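# Move three bladed and round-nosed sand cores onto plywood

## Task

Lift three sand cores out of the mould and set each down on the plywood boards next to it, then release them. The three are the long core with the rounded nose, plus the two upright cores with blades that sit in the mould half on the robot's right. The remaining two cores must stay upright in the mould.

## Robot and tools

ROBOT. There are two six-joint arms, left_arm and right_arm, and each has a two-finger gripper. Joints are always listed as waist, shoulder, elbow, wrist pitch, wrist yaw, wrist roll. Stated ranges in rad are: waist -2.618 to 3.054, shoulder 0.000 to 3.142, elbow 0.000 to 3.142, wrist pitch -1.571 to 1.571, wrist yaw -1.571 to 1.571, wrist roll -2.094 to 2.094. The true end of each joint can be up to 0.059 rad away from these values.

FRAMES. The scene frame has +z up and its origin at table height, halfway between the two nominal bases. +x points out over the table and +y points toward left_arm. Left and right in image names are not sides of the scene. Calibrated bases: left_arm at (+0.031, +0.345, 0) m with quat_wxyz (+1.000, 0, 0, +0.008); right_arm at (+0.030, -0.335, 0) m with quat_wxyz (+1.000, 0, 0, -0.014). Up is +z in both base frames. Each arm reports its hand pose and its wrist camera pose in its own base frame. Reported positions can be off by a few cm, more at long reach. The gripper's fingers point along its +z axis and close along its y axis. end_effector_position is the point between the pads, about 1 cm short of the fingertips.

CAMERAS. cam_left_wrist and cam_right_wrist are each 896x504 pinhole cameras. Their K matrices: left fx=fy=433.778, cx 446.025, cy 251.203; right fx=fy=443.33, cx 444.172, cy 252.362.

THE 14-NUMBER ROW. Every command row holds 14 numbers in [-1, 1]: the six joint values of left_arm and then its opening, followed by the same seven for right_arm. Both arms must be filled in, even if only one moves. Joint values are offsets, not poses. They are measured from the Joint targets that held when the action (or move) began, never from the row before. Scale: 1.0 equals 2.224 rad for waist, shoulder and elbow, and 8.485 rad for the three wrist joints. For example, a 0.1 rad elbow bend is about 0.045. The opening is absolute: +1 fully open, -1 shut. Sending 0 there is a real close command, so to leave a gripper alone, repeat its current command as shown under Tool commands.

execute_actions(actions, cameras). actions is a list of actions. Each action is up to 15 rows, and each row lasts one 1/30 s step. A shorter action keeps its final row for the remaining steps. An empty list returns only the state and images. An action is rejected for both arms if it would send a joint more than 0.059 rad beyond its range. A malformed action, or a first action failing that check, rejects the whole call. "joint sent to its limit" means a joint was clipped at its real end. The cameras argument takes a list of names: null or ["all"] gives every camera, [] gives none, and an unknown name voids the call.

move(target, speed, blend, opening_speed, blocking, cameras). target is one 14-number row, or a list of up to 15 rows. Every row is an offset from the Joint targets at the start of the call, not chained from the previous row. speed is in rad/s for the joint with the longest travel: 0.01 to 12.57, default 0.5. It can be one value or one per target. blend, in rad, rounds corners at intermediate targets. opening_speed is the rate of change of the opening per second, at least 0.2. Use a low value when closing on cores so they are not crushed. Finger values in the first row apply at once. Finger changes in later rows apply once the arms have come to rest at that row. Paths take at least 0.5 s. The move does not avoid obstacles or the other arm. The "move:" line reports done, off_target (at rest but more than 0.035 rad off), moving, held or fault, and possibly limits=held. blocking=false returns after about 0.5 s while the motion continues.

wait(seconds 0 to 10) lets time pass while the last commands hold. stop brakes a running move. zoom_image(camera, region [x0, y0, x1, y1]) enlarges part of the latest image from cam_left_wrist or cam_right_wrist, at most 504x504 px. finished_scene(scene) closes the scene for good; the scene argument is the scene number, 1 or 2.

RESULTS. Joint positions and Joint velocities come per arm: six joints (rad, rad/s), then the gap between the pads (m; 0.094 when open). Joint targets is the base for your next offsets. Joint torques are in N m, with each unit's own offset and noise; the first three joints wrap at ±28. grip_measured is on the command scale and reads up to about 2.7 mm wide when empty. grip_effort_nm is the motor effort, negative when closing, and is not a pad force. "joint command not followed" means the clearance check changed some targets. Per step, a target cannot lead its measured angle by more than 0.339 rad (big joints) or 2.2 rad (wrist). Commands that would move the hand more than 200 mm at once are scaled down. A joint commanded only slightly may not start moving. The simulation keeps running between your calls.

GRASPING. Closing about 0.05 below the reading at first touch (0.11 or more for small or round items) gives full force, about 50 to 64 N per pad. To release, command an opening clearly above grip_measured. If an arm is blocked and still pushing, command its targets back past its measured positions.

AVOID. Dropping cores, opening while a part still moves, slamming or striking things, pressing hard, any arm-to-arm contact (including one gripper closing on the other's fingers), and anything leaving the table. A cable touching an object counts as that arm touching it. Also avoid long holds under load or at full stretch: motors heat, with MOTOR HOT at 75 °C, a fold at 90 °C and collapse at 100 °C. Loose parts may now and then get nudged by outside pushes.

Each tool is called after "Request:" by a JSON object that holds its "api" and its "payload".

## Session

Request:
{"api": "execute_actions", "payload": {"actions": []}}

Scene clock: 0.00 s.
left_arm: end_effector_position=(+0.3631, -0.0246, +0.2028) grip_measured=+1.000 grip_effort_nm=n/a end_effector_quat_wxyz=(+0.569, -0.059, +0.818, -0.064) | right_arm: end_effector_position=(+0.3464, +0.0127, +0.2781) grip_measured=+1.000 grip_effort_nm=n/a end_effector_quat_wxyz=(+0.512, -0.227, +0.829, +0.002)
Joint positions: left_arm=[-0.095 1.034 0.566 0.116 -0.051 -0.203 0.094] | right_arm=[-0.154 1.056 1.018 -0.499 -0.37 -0.476 0.094]
Joint velocities: within noise
Joint torques (N m): no reading
Heat: left arm: 32 °C; right arm: 36 °C.
Joint targets: left_arm=[-0.095 1.027 0.576 0.117 -0.051 -0.202] | right_arm=[-0.154 1.049 1.030 -0.497 -0.374 -0.475]
Tool commands: left_gripper/opening=+1.0 right_gripper/opening=+1.0

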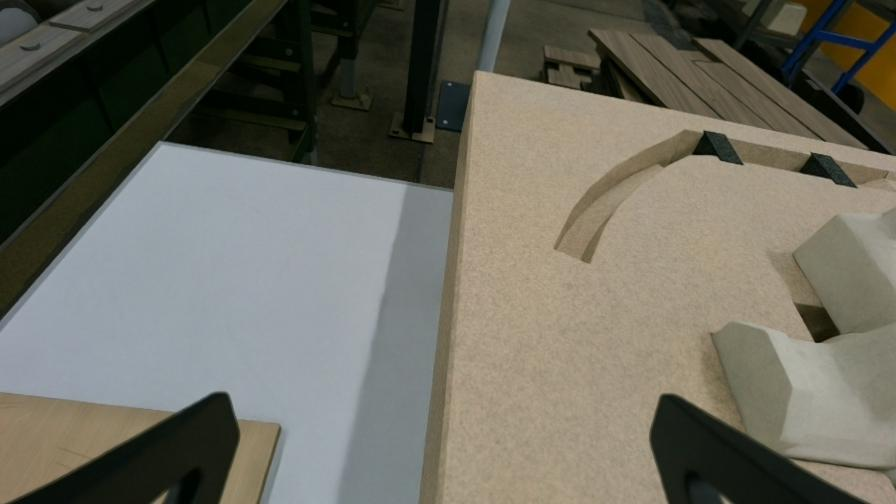

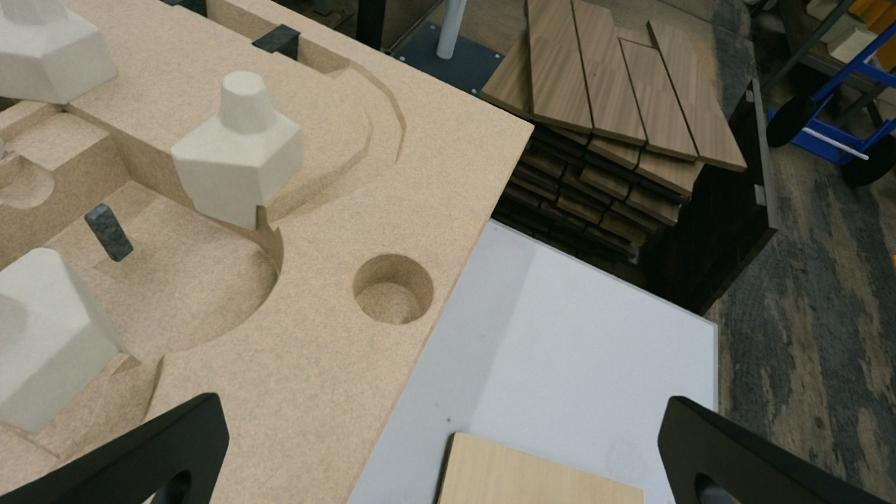

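Request:
{"api": "move", "payload": {"target": [-0.227,0.1228,0.5054,-0.1788,0.006,0.0238,1,0.339,0.1129,0.3013,-0.1064,0.0441,0.056,1], "speed": 0.8}}

Scene clock: 26.93 s.
left_arm: end_effector_position=(+0.2372, -0.1573, +0.3105) grip_measured=+1.000 grip_effort_nm=0.027 end_effector_quat_wxyz=(+0.267, +0.277, +0.920, -0.079) | right_arm: end_effector_position=(+0.2360, +0.1621, +0.3088) grip_measured=+1.000 grip_effort_nm=0.027 end_effector_quat_wxyz=(+0.265, -0.286, +0.917, +0.083)
Joint positions: left_arm=[-0.593 1.292 1.679 -1.393 -0.007 -0.007 0.094] | right_arm=[0.595 1.295 1.673 -1.385 -0.006 -0.008 0.094]
Joint velocities: within noise
Joint torques (N m): left_arm=[-0.51 -2.33 6.12 1.4 0.11 0] | right_arm=[0.55 -2.47 7.08 0.83 0.04 0.05]
Heat: left arm: 36 °C; right arm: 39 °C.
Joint targets: left_arm=[-0.600 1.300 1.700 -1.400 0.000 0.000] | right_arm=[0.601 1.301 1.700 -1.400 0.000 0.000]
move: done

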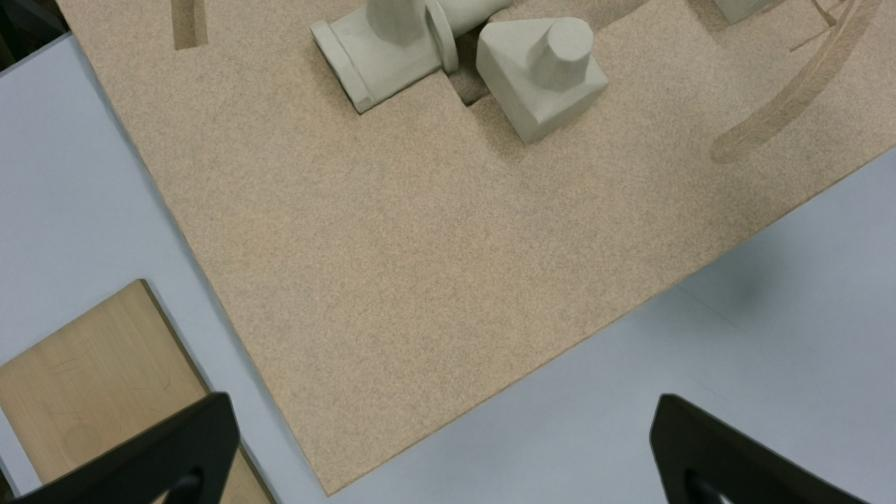

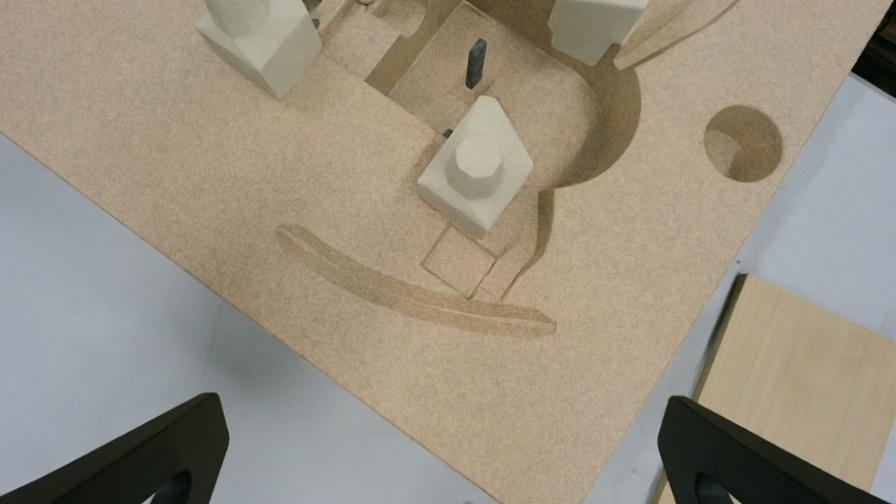

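Request:
{"api": "move", "payload": {"target": [0,0,0,0.0412,0,0,1,0,0,0,0.0412,0,0,1], "speed": 0.8}}

Request:
{"api": "move", "payload": {"target": [0.1,0,0,0,0,0,1,-0.1,0,0,0,0,0,1], "speed": 0.8}}

Scene clock: 37.17 s.
left_arm: end_effector_position=(+0.2873, -0.1911, +0.3643) grip_measured=+1.000 grip_effort_nm=0.032 end_effector_quat_wxyz=(+0.413, +0.259, +0.864, -0.125) | right_arm: end_effector_position=(+0.2845, +0.1947, +0.3600) grip_measured=+1.000 grip_effort_nm=0.022 end_effector_quat_wxyz=(+0.406, -0.269, +0.864, +0.125)
Joint positions: left_arm=[-0.593 1.292 1.679 -1.066 -0.007 -0.007 0.094] | right_arm=[0.595 1.295 1.673 -1.071 -0.005 -0.007 0.094]
Joint velocities: within noise
Joint torques (N m): left_arm=[-0.4 -2.67 6.45 2.09 0.11 -0.02] | right_arm=[0.53 -2.78 7.38 1.47 0.04 0.04]
Heat: left arm: 36 °C; right arm: 38 °C.
Joint targets: left_arm=[-0.600 1.300 1.700 -1.050 0.000 -0.001] | right_arm=[0.601 1.301 1.700 -1.050 0.000 0.001]
move: done

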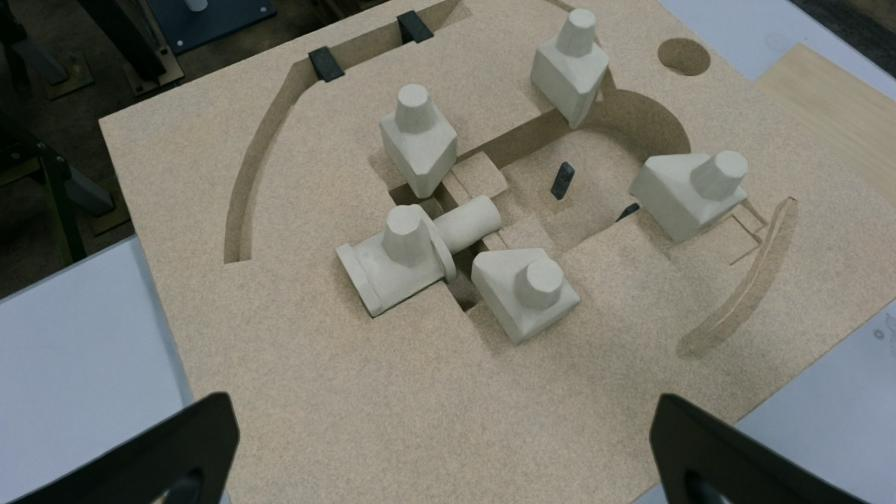

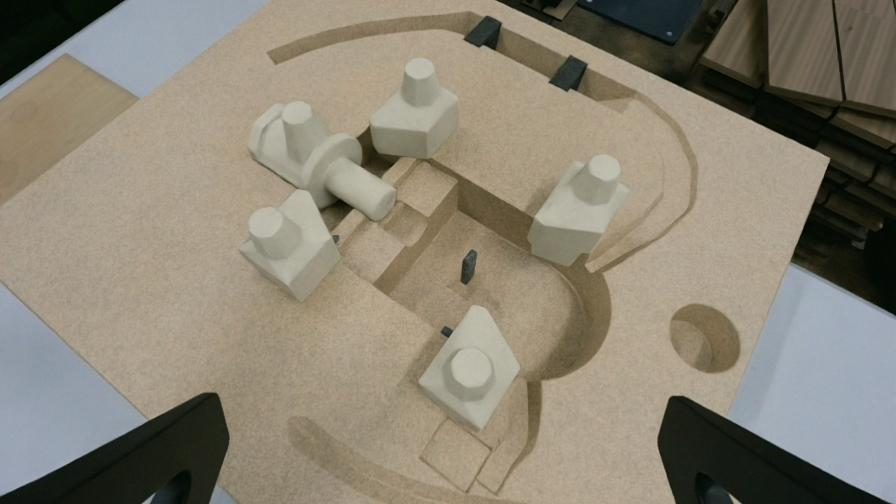

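Scene clock: 37.93 s.
left_arm: end_effector_position=(+0.3207, -0.1279, +0.3646) grip_measured=+1.000 grip_effort_nm=0.027 end_effector_quat_wxyz=(+0.424, +0.169, +0.886, -0.082) | right_arm: end_effector_position=(+0.3196, +0.1299, +0.3604) grip_measured=+1.000 grip_effort_nm=0.022 end_effector_quat_wxyz=(+0.418, -0.175, +0.888, +0.080)
Joint positions: left_arm=[-0.384 1.292 1.679 -1.064 -0.003 -0.006 0.094] | right_arm=[0.383 1.295 1.673 -1.069 0 -0.006 0.094]
Joint velocities: within noise
Joint torques (N m): left_arm=[0.53 -2.73 6.42 2.08 0.06 0] | right_arm=[-0.54 -2.78 7.39 1.49 -0.01 0.04]
Heat: left arm: 36 °C; right arm: 38 °C.
Joint targets: left_arm=[-0.378 1.300 1.700 -1.050 0.000 -0.001] | right_arm=[0.378 1.301 1.700 -1.050 0.000 0.001]
move: done

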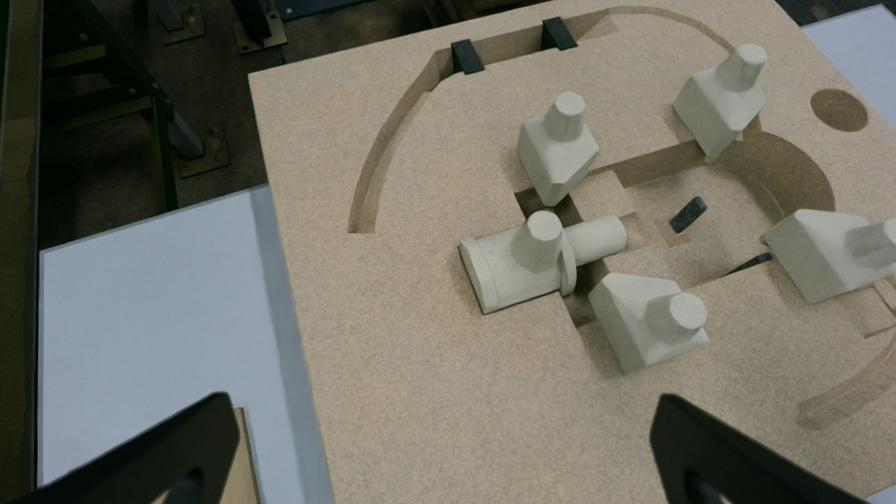

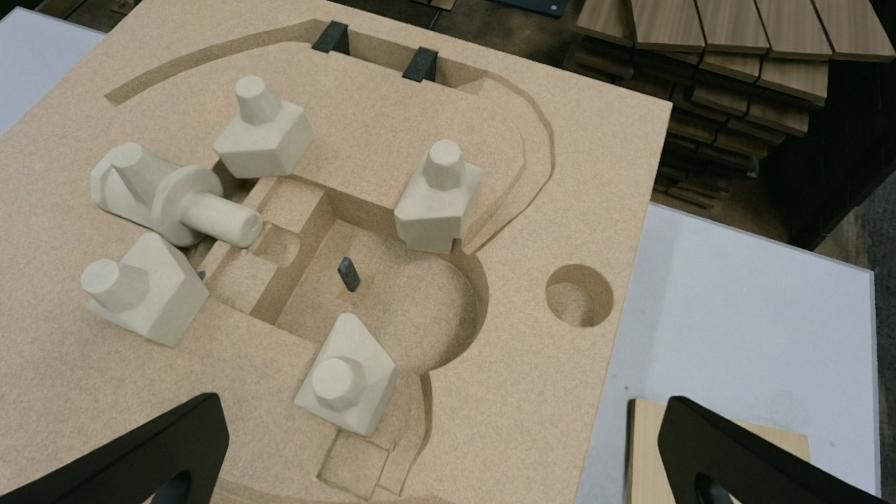

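Request:
{"api": "move", "payload": {"target": [0,0,0,0,0,0,-0.9,0,0,0,0,0,0,-0.9]}}

Scene clock: 66.43 s.
left_arm: end_effector_position=(+0.3207, -0.1279, +0.3646) grip_measured=-0.898 grip_effort_nm=-0.085 end_effector_quat_wxyz=(+0.424, +0.169, +0.886, -0.082) | right_arm: end_effector_position=(+0.3197, +0.1299, +0.3604) grip_measured=-0.897 grip_effort_nm=-0.125 end_effector_quat_wxyz=(+0.418, -0.175, +0.888, +0.080)
Joint positions: left_arm=[-0.384 1.292 1.679 -1.064 -0.003 -0.006 0.005] | right_arm=[0.383 1.295 1.673 -1.069 0 -0.006 0.005]
Joint velocities: within noise
Joint torques (N m): left_arm=[0.57 -2.65 6.49 2.06 0.05 -0.01] | right_arm=[-0.43 -2.77 7.38 1.48 -0.01 0.04]
Heat: left arm: 37 °C; right arm: 39 °C.
Joint targets: left_arm=[-0.378 1.300 1.700 -1.050 0.000 -0.001] | right_arm=[0.378 1.301 1.700 -1.050 0.000 0.001]
move: done

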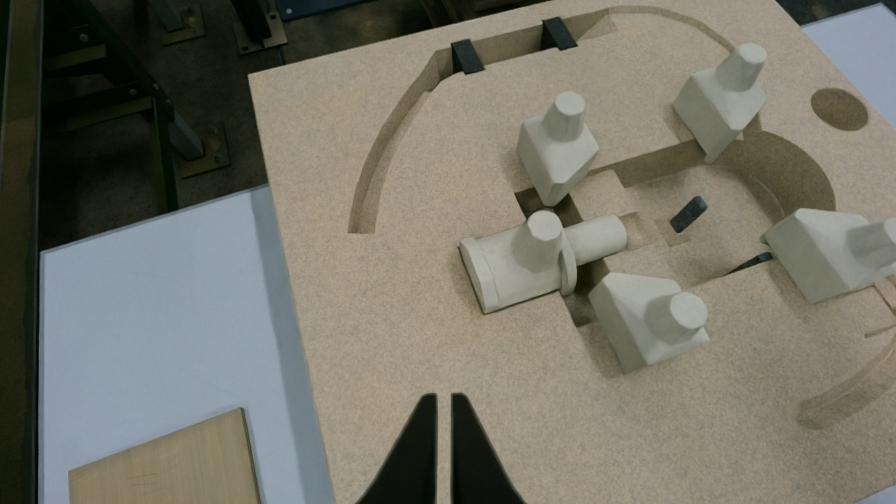

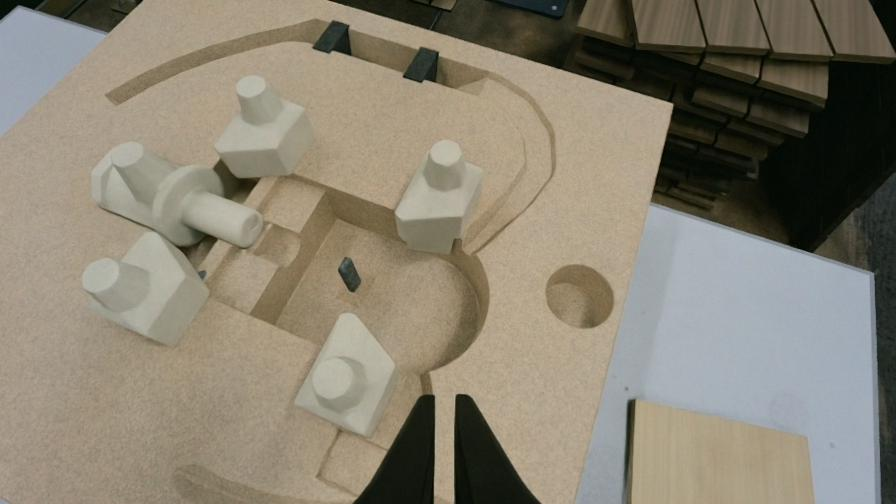

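Request:
{"api": "zoom_image", "payload": {"camera": "cam_right_wrist", "region": [260, 120, 560, 450]}}

Request:
{"api": "zoom_image", "payload": {"camera": "cam_left_wrist", "region": [440, 20, 896, 440]}}

Request:
{"api": "zoom_image", "payload": {"camera": "cam_right_wrist", "region": [60, 50, 340, 370]}}

Scaled by 1.527.

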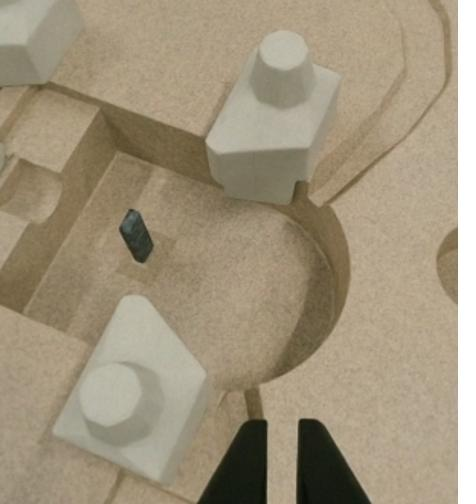

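Scaled by 1.105.

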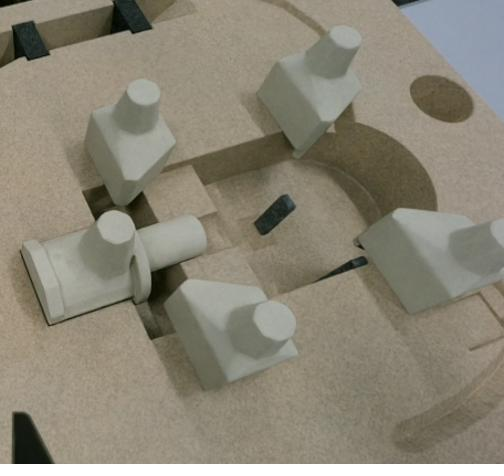

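Scaled by 1.575.

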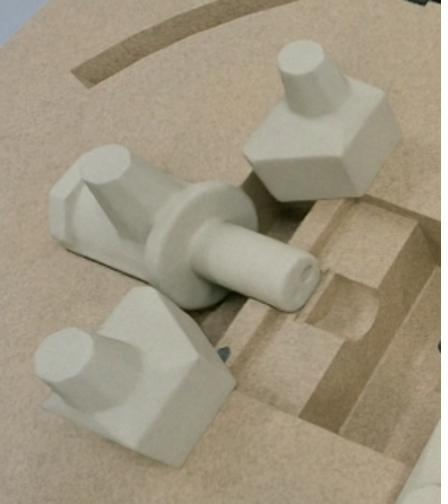

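Request:
{"api": "move", "payload": {"target": [0.1025,0.1205,0.138,-0.0575,0,0,-0.9,-0.1025,0.1205,0.138,-0.0575,0,0,-0.9], "speed": 0.8}}

Request:
{"api": "move", "payload": {"target": [0,-0.0665,-0.2051,0.0363,0,0,-0.9,0,-0.0665,-0.2051,0.0363,0,0,-0.9], "speed": 0.8}}

Scene clock: 99.00 s.
left_arm: end_effector_position=(+0.3231, -0.0490, +0.3162) grip_measured=-0.898 grip_effort_nm=-0.076 end_effector_quat_wxyz=(+0.230, +0.072, +0.970, -0.018) | right_arm: end_effector_position=(+0.3250, +0.0514, +0.3146) grip_measured=-0.897 grip_effort_nm=-0.125 end_effector_quat_wxyz=(+0.230, -0.078, +0.970, +0.017)
Joint positions: left_arm=[-0.155 1.559 1.984 -1.53 -0.002 -0.005 0.005] | right_arm=[0.154 1.563 1.98 -1.523 0 -0.006 0.005]
Joint velocities: within noise
Joint torques (N m): left_arm=[0.44 -4.36 6.06 1.24 0.03 0] | right_arm=[-0.34 -4.45 6.76 0.74 -0.01 0.04]
Heat: left arm: 37 °C; right arm: 40 °C.
Joint targets: left_arm=[-0.150 1.567 2.007 -1.538 0.000 0.000] | right_arm=[0.150 1.568 2.007 -1.538 0.000 0.000]
move: done

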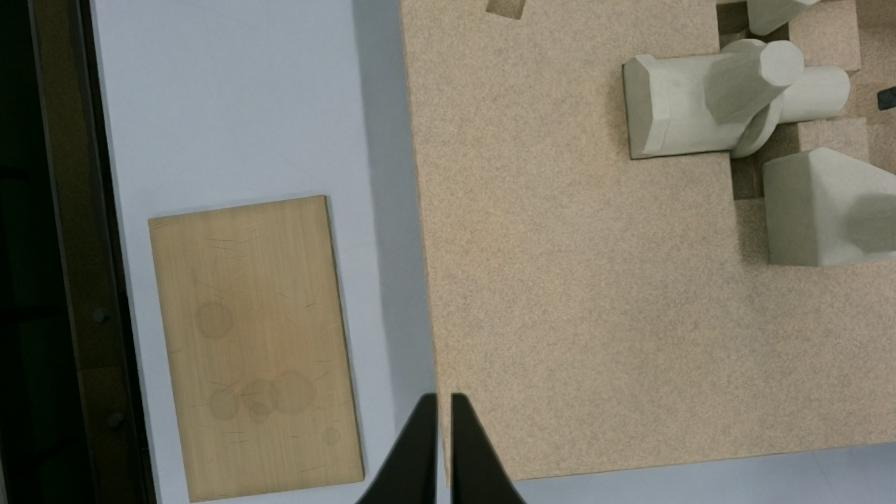

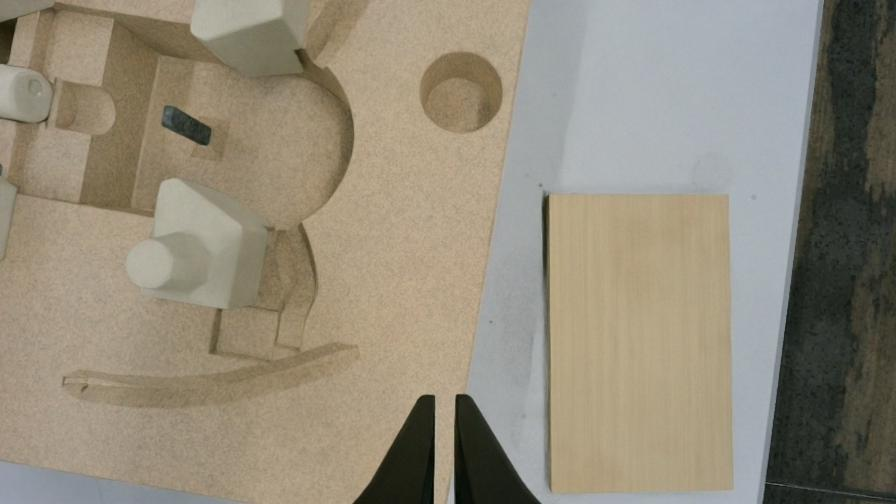

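Scene clock: 100.40 s.
left_arm: end_effector_position=(+0.3263, -0.0495, +0.2407) grip_measured=-0.898 grip_effort_nm=-0.076 end_effector_quat_wxyz=(+0.214, +0.073, +0.974, -0.016) | right_arm: end_effector_position=(+0.3242, +0.0512, +0.2418) grip_measured=-0.897 grip_effort_nm=-0.129 end_effector_quat_wxyz=(+0.214, -0.078, +0.974, +0.016)
Joint positions: left_arm=[-0.155 1.452 1.558 -1.244 -0.002 -0.005 0.005] | right_arm=[0.154 1.447 1.558 -1.249 0 -0.006 0.005]
Joint velocities: within noise
Joint torques (N m): left_arm=[0.44 -7.15 4.38 1.4 0.04 -0.03] | right_arm=[-0.35 -6.82 4.88 0.96 -0.01 0.03]
Heat: left arm: 37 °C; right arm: 39 °C.
Joint targets: left_arm=[-0.150 1.419 1.551 -1.230 0.000 0.000] | right_arm=[0.150 1.421 1.551 -1.230 0.000 0.000]
move: done

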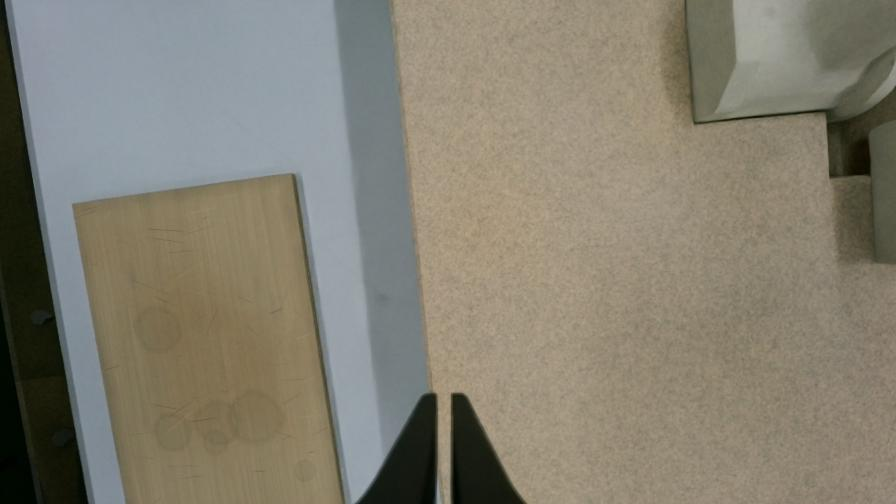

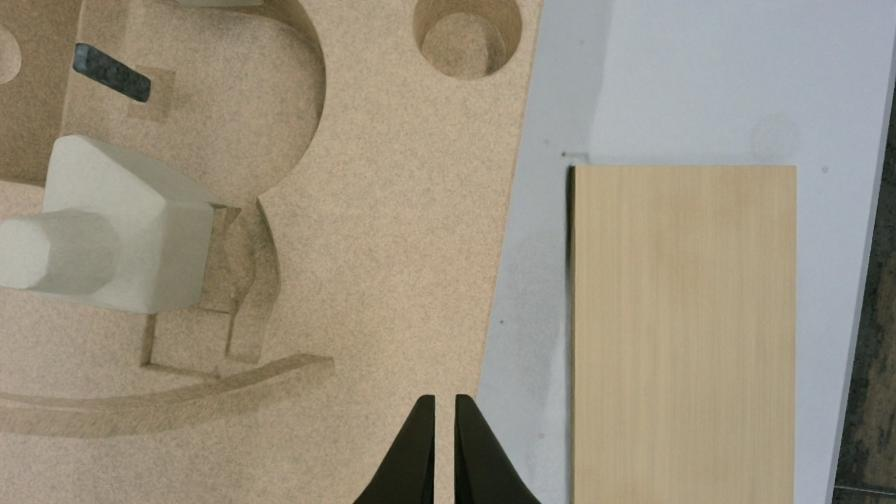

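Request:
{"api": "move", "payload": {"target": [-0.1596,-0.3332,-0.4982,0.1314,0,0,-0.9,0.1951,-0.549,-0.5036,0.0766,0,0,-0.9], "speed": 1.0}}

Scene clock: 146.13 s.
left_arm: end_effector_position=(+0.2640, -0.1418, +0.1931) grip_measured=-0.898 grip_effort_nm=-0.076 end_effector_quat_wxyz=(+0.541, +0.202, +0.804, -0.138) | right_arm: end_effector_position=(+0.1823, +0.1199, +0.1951) grip_measured=-0.897 grip_effort_nm=-0.125 end_effector_quat_wxyz=(+0.538, -0.238, +0.793, +0.158)
Joint positions: left_arm=[-0.497 0.694 0.449 -0.14 -0.001 -0.005 0.005] | right_arm=[0.577 0.212 0.437 -0.605 0 -0.006 0.005]
Joint velocities: within noise
Joint torques (N m): left_arm=[-0.51 -1.44 5.39 2.43 0.03 -0.01] | right_arm=[0.62 1.13 5.37 1.73 -0.01 0.03]
Heat: left arm: 35 °C; right arm: 38 °C.
Joint targets: left_arm=[-0.505 0.678 0.443 -0.115 0.000 0.000] | right_arm=[0.584 0.199 0.431 -0.580 0.000 0.001]
move: done

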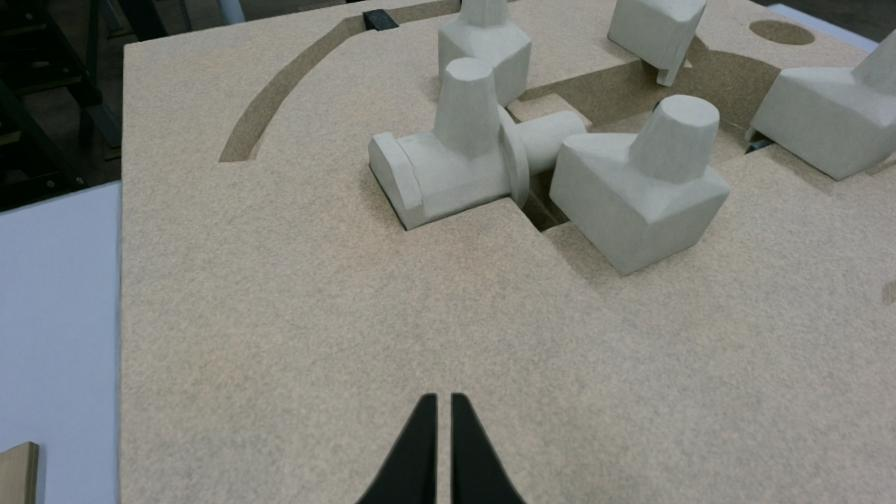

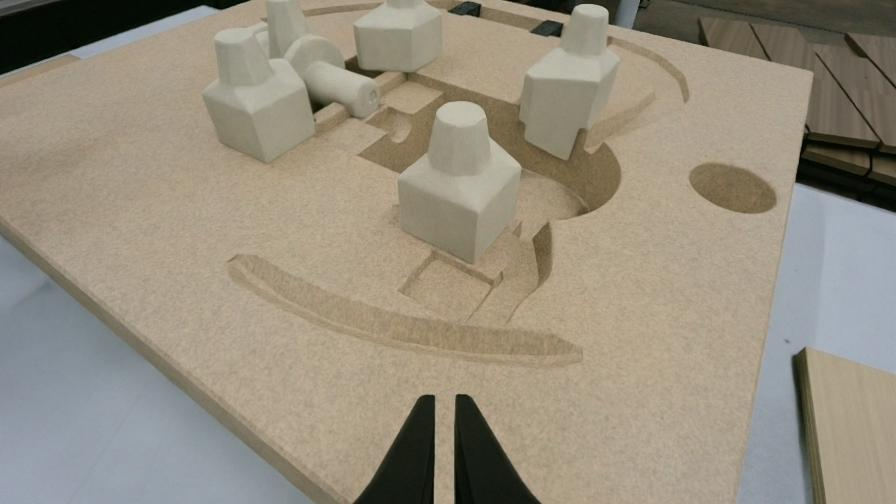

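Request:
{"api": "zoom_image", "payload": {"camera": "cam_right_wrist", "region": [360, 0, 660, 330]}}

Request:
{"api": "zoom_image", "payload": {"camera": "cam_left_wrist", "region": [350, 20, 620, 250]}}

Request:
{"api": "zoom_image", "payload": {"camera": "cam_left_wrist", "region": [560, 0, 896, 200]}}

Scaled by 1.527.

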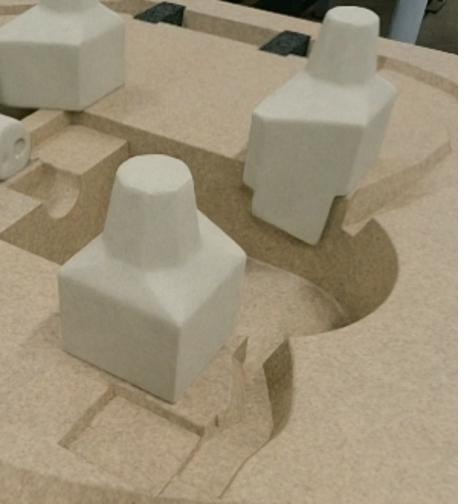

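Scaled by 1.867.

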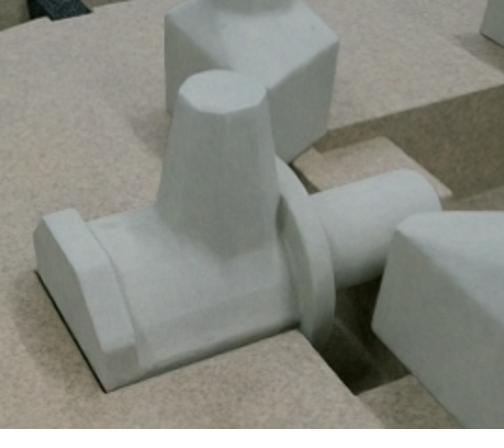

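Scaled by 1.500.

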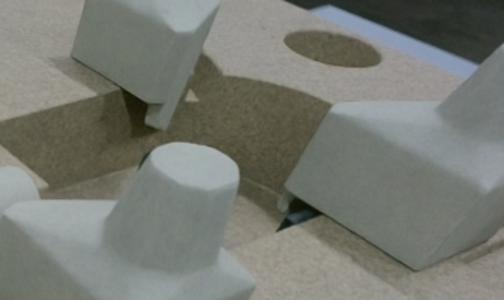

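Request:
{"api": "move", "payload": {"target": [-0.0094,0.5841,0.7316,-0.1153,0,0,0.2,-0.0085,0.7514,0.7374,-0.1085,0,0,0.3], "speed": 1.0}}

Scene clock: 212.03 s.
left_arm: end_effector_position=(+0.4290, -0.2428, +0.2314) grip_measured=+0.198 grip_effort_nm=0.149 end_effector_quat_wxyz=(+0.268, +0.243, +0.929, -0.071) | right_arm: end_effector_position=(+0.3292, +0.2133, +0.2323) grip_measured=+0.297 grip_effort_nm=0.173 end_effector_quat_wxyz=(+0.124, -0.283, +0.950, +0.036)
Joint positions: left_arm=[-0.517 1.964 2.044 -1.089 -0.001 -0.005 0.056] | right_arm=[0.572 1.869 2.043 -1.485 0 -0.006 0.061]
Joint velocities: within noise
Joint torques (N m): left_arm=[-0.58 -8.21 7.31 1.42 0.02 0.01] | right_arm=[-0.61 -7.64 7.24 0.38 -0.01 0.03]
Heat: left arm: 41 °C; right arm: 42 °C.
Joint targets: left_arm=[-0.526 1.978 2.070 -1.093 0.000 0.000] | right_arm=[0.565 1.871 2.071 -1.500 0.000 0.001]
move: done

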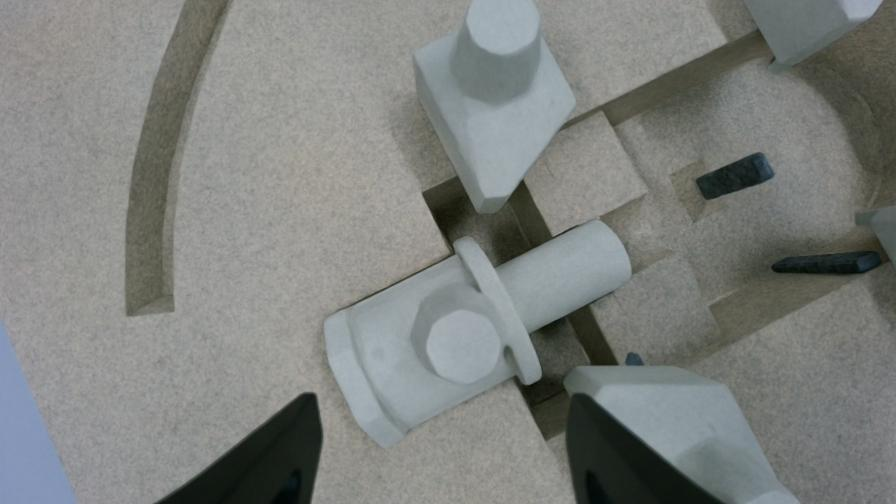

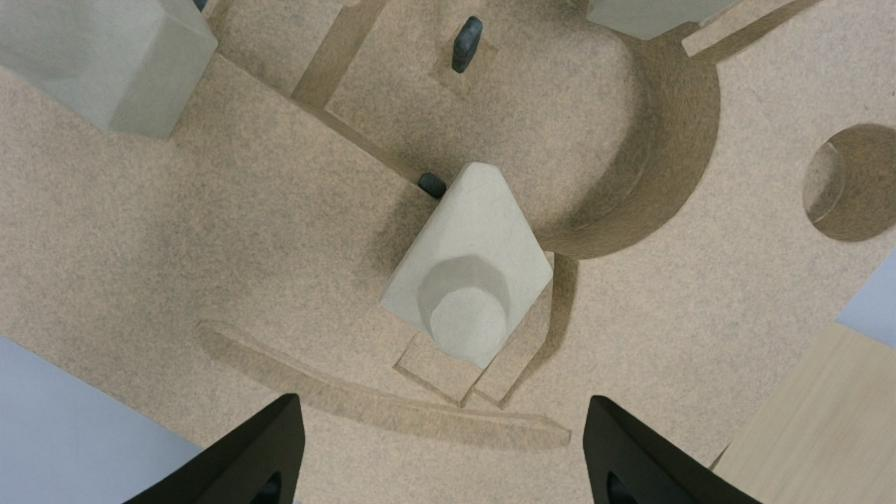

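Request:
{"api": "move", "payload": {"target": [-0.003,0.0156,-0.0461,0.0098,0,0,0.2,-0.0051,-0.0294,-0.1306,0.0274,0,0,0.3], "speed": 0.5}}

Scene clock: 233.33 s.
left_arm: end_effector_position=(+0.4327, -0.2488, +0.1977) grip_measured=+0.198 grip_effort_nm=0.129 end_effector_quat_wxyz=(+0.249, +0.248, +0.934, -0.067) | right_arm: end_effector_position=(+0.3341, +0.2109, +0.1777) grip_measured=+0.297 grip_effort_nm=0.173 end_effector_quat_wxyz=(+0.110, -0.278, +0.954, +0.031)
Joint positions: left_arm=[-0.524 1.997 1.973 -1.026 -0.001 -0.005 0.056] | right_arm=[0.561 1.842 1.788 -1.286 0 -0.006 0.061]
Joint velocities: within noise
Joint torques (N m): left_arm=[-0.62 -8.47 4.64 1.58 0.02 -0.01] | right_arm=[-0.59 -10.85 4.85 0.65 -0.01 0.04]
Heat: left arm: 39 °C; right arm: 39 °C.
Joint targets: left_arm=[-0.532 2.013 1.968 -1.010 0.000 0.000] | right_arm=[0.554 1.805 1.781 -1.268 0.000 0.001]
move: off_target (right_arm); right_arm: the shoulder is farthest, 0.036 rad from its target

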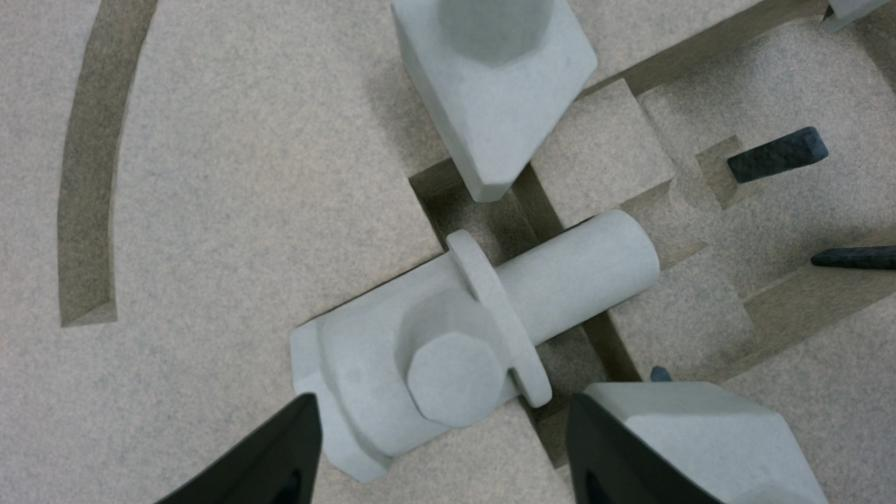

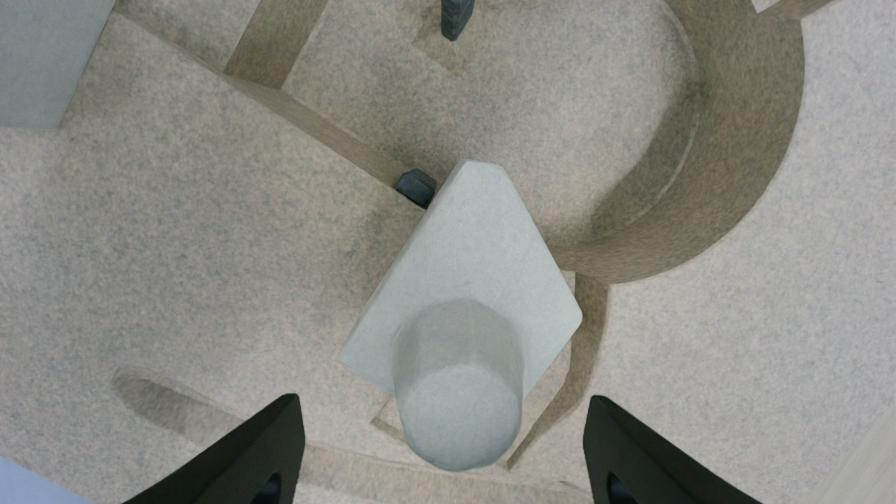

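Request:
{"api": "move", "payload": {"target": [-0.0027,0.0139,-0.0454,0.0097,0,0,0.2,-0.0049,-0.0364,-0.1012,0.0216,0,0,0.3], "speed": 0.3}}

Scene clock: 246.27 s.
left_arm: end_effector_position=(+0.4326, -0.2520, +0.1578) grip_measured=+0.198 grip_effort_nm=0.134 end_effector_quat_wxyz=(+0.228, +0.252, +0.939, -0.062) | right_arm: end_effector_position=(+0.3301, +0.2035, +0.1486) grip_measured=+0.297 grip_effort_nm=0.173 end_effector_quat_wxyz=(+0.129, -0.272, +0.953, +0.036)
Joint positions: left_arm=[-0.53 2.024 1.874 -0.944 -0.001 -0.005 0.056] | right_arm=[0.55 1.762 1.563 -1.104 0 -0.006 0.061]
Joint velocities: within noise
Joint torques (N m): left_arm=[-0.46 -8.42 4.68 1.51 0.04 0] | right_arm=[-0.59 -10.45 4.97 0.69 -0.01 0.03]
Heat: left arm: 39 °C; right arm: 42 °C.
Joint targets: left_arm=[-0.538 2.043 1.867 -0.928 0.000 0.000] | right_arm=[0.543 1.725 1.555 -1.085 0.000 0.001]
move: off_target (right_arm); right_arm: the shoulder is farthest, 0.038 rad from its target

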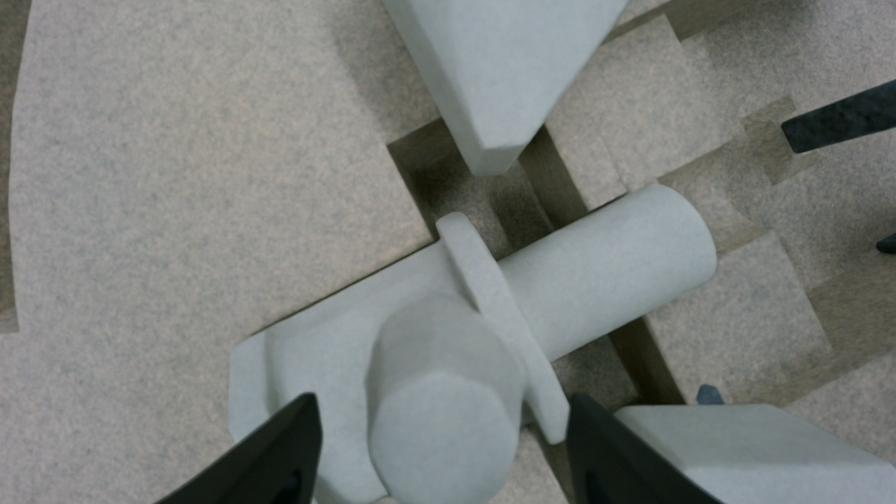

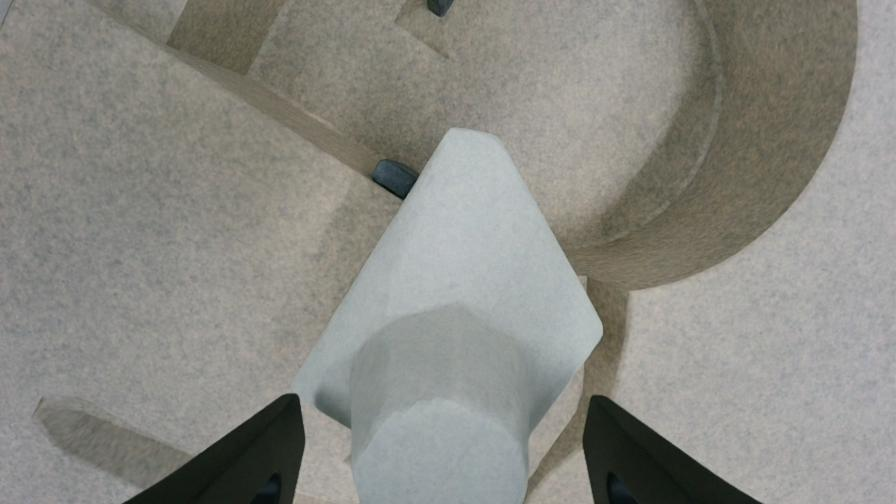

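Request:
{"api": "move", "payload": {"target": [0,0.0007,0.0085,-0.0020,0,0,0.2,0,0,0,0,0,0,0.3], "cameras": []}}

Request:
{"api": "move", "payload": {"target": [0,0,0,0,0,0,-0.5,0,0,0,0,0,0,-0.5], "opening_speed": 0.3}}

Scene clock: 261.80 s.
left_arm: end_effector_position=(+0.4327, -0.2521, +0.1579) grip_measured=+0.198 grip_effort_nm=0.139 end_effector_quat_wxyz=(+0.228, +0.252, +0.938, -0.062) | right_arm: end_effector_position=(+0.3304, +0.2037, +0.1487) grip_measured=+0.297 grip_effort_nm=0.178 end_effector_quat_wxyz=(+0.129, -0.272, +0.953, +0.036)
Joint positions: left_arm=[-0.53 2.024 1.874 -0.943 -0.001 -0.005 0.056] | right_arm=[0.55 1.762 1.563 -1.103 0 -0.006 0.061]
Joint velocities: within noise
Joint torques (N m): left_arm=[-0.58 -8.21 6.2 1.31 0.02 -0.01] | right_arm=[-0.58 -10.45 4.96 0.71 0 0.04]
Heat: left arm: 38 °C; right arm: 41 °C.
Joint targets: left_arm=[-0.538 2.045 1.886 -0.945 0.000 0.000] | right_arm=[0.543 1.725 1.555 -1.085 0.000 0.001]
move: off_target (right_arm); right_arm: the shoulder is farthest, 0.037 rad from its target
No camera images: "cameras" was empty.

Scene clock: 264.67 s.
left_arm: end_effector_position=(+0.4327, -0.2521, +0.1579) grip_measured=-0.316 grip_effort_nm=-0.999 end_effector_quat_wxyz=(+0.228, +0.253, +0.938, -0.062) | right_arm: end_effector_position=(+0.3300, +0.2043, +0.1492) grip_measured=-0.283 grip_effort_nm=-1.004 end_effector_quat_wxyz=(+0.129, -0.271, +0.953, +0.038)
Joint positions: left_arm=[-0.53 2.024 1.874 -0.943 -0.001 -0.002 0.032] | right_arm=[0.55 1.761 1.563 -1.103 -0.004 -0.003 0.034]
Joint velocities: within noise
Joint torques (N m): left_arm=[-0.61 -8.25 6.13 1.32 0.02 -0.04] | right_arm=[-0.59 -10.35 4.96 0.71 0.03 0]
Heat: left arm: 38 °C; right arm: 40 °C.
Joint targets: left_arm=[-0.538 2.045 1.886 -0.945 0.000 -0.001] | right_arm=[0.543 1.724 1.555 -1.085 0.000 0.001]
move: off_target (right_arm); right_arm: the shoulder is farthest, 0.036 rad from its target

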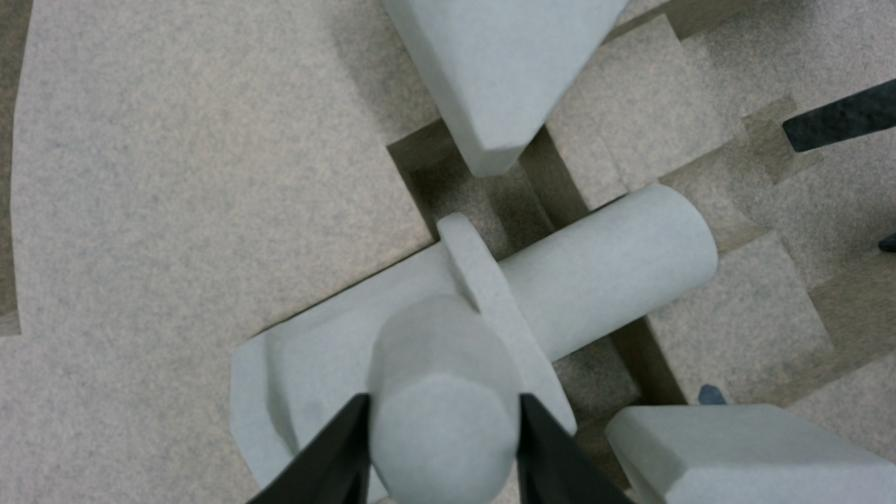

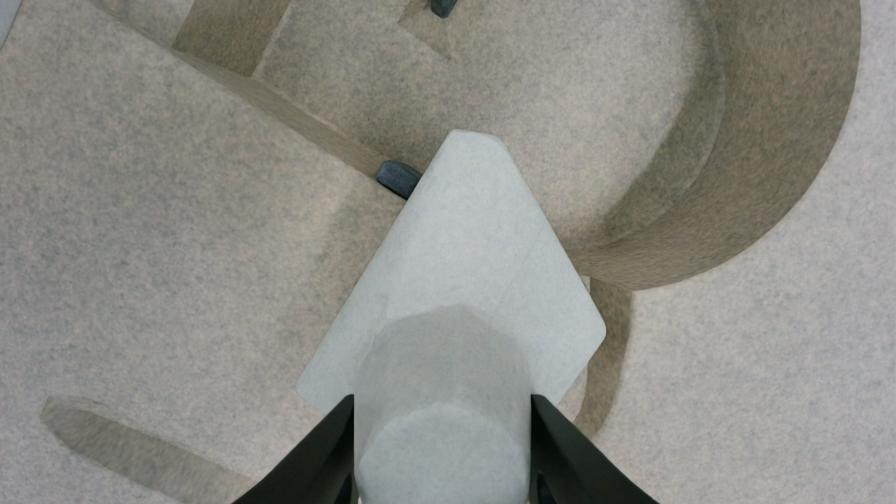

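Request:
{"api": "move", "payload": {"target": [0,0.0135,0.087,-0.0193,0,0,-0.5,0,0.0071,0.0731,-0.0173,0,0,-0.5], "speed": 0.15}}

Scene clock: 271.67 s.
left_arm: end_effector_position=(+0.4294, -0.2502, +0.1619) grip_measured=-0.318 grip_effort_nm=-1.009 end_effector_quat_wxyz=(+0.193, +0.257, +0.946, -0.052) | right_arm: end_effector_position=(+0.3240, +0.2007, +0.1755) grip_measured=-0.286 grip_effort_nm=-1.004 end_effector_quat_wxyz=(+0.121, -0.271, +0.954, +0.036)
Joint positions: left_arm=[-0.53 2.092 2.023 -1.1 -0.001 0 0.032] | right_arm=[0.55 1.761 1.673 -1.23 -0.004 -0.003 0.034]
Joint velocities: within noise
Joint torques (N m): left_arm=[-0.69 -11.29 9.89 1.1 0.03 -0.08] | right_arm=[-0.61 -8.95 9.1 0.5 0.03 0]
Heat: left arm: 38 °C; right arm: 39 °C.
Joint targets: left_arm=[-0.538 2.075 2.079 -1.109 0.000 -0.001] | right_arm=[0.543 1.740 1.718 -1.231 0.000 0.001]
move: off_target (left_arm, right_arm); left_arm: the elbow is farthest, 0.056 rad from its target; right_arm: the elbow is farthest, 0.045 rad from its target

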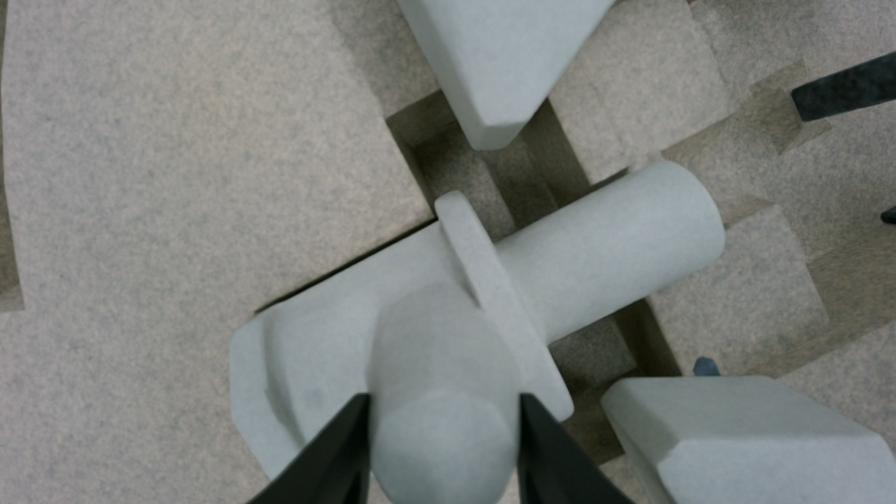

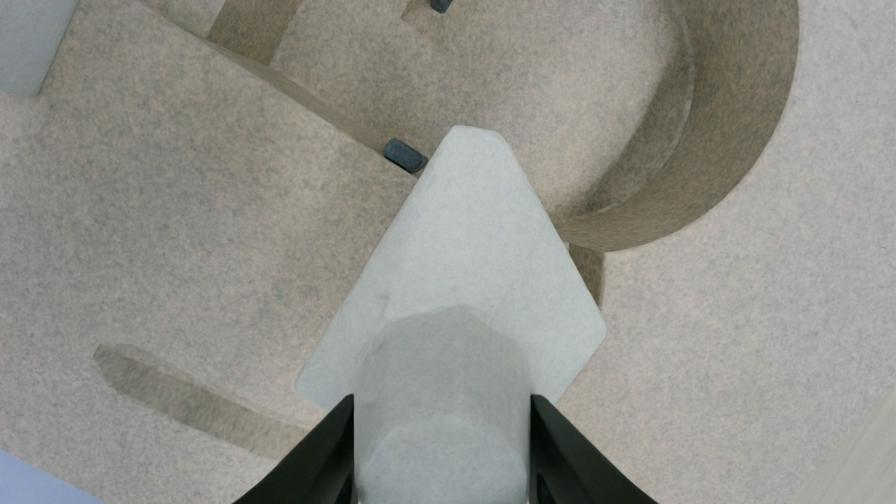

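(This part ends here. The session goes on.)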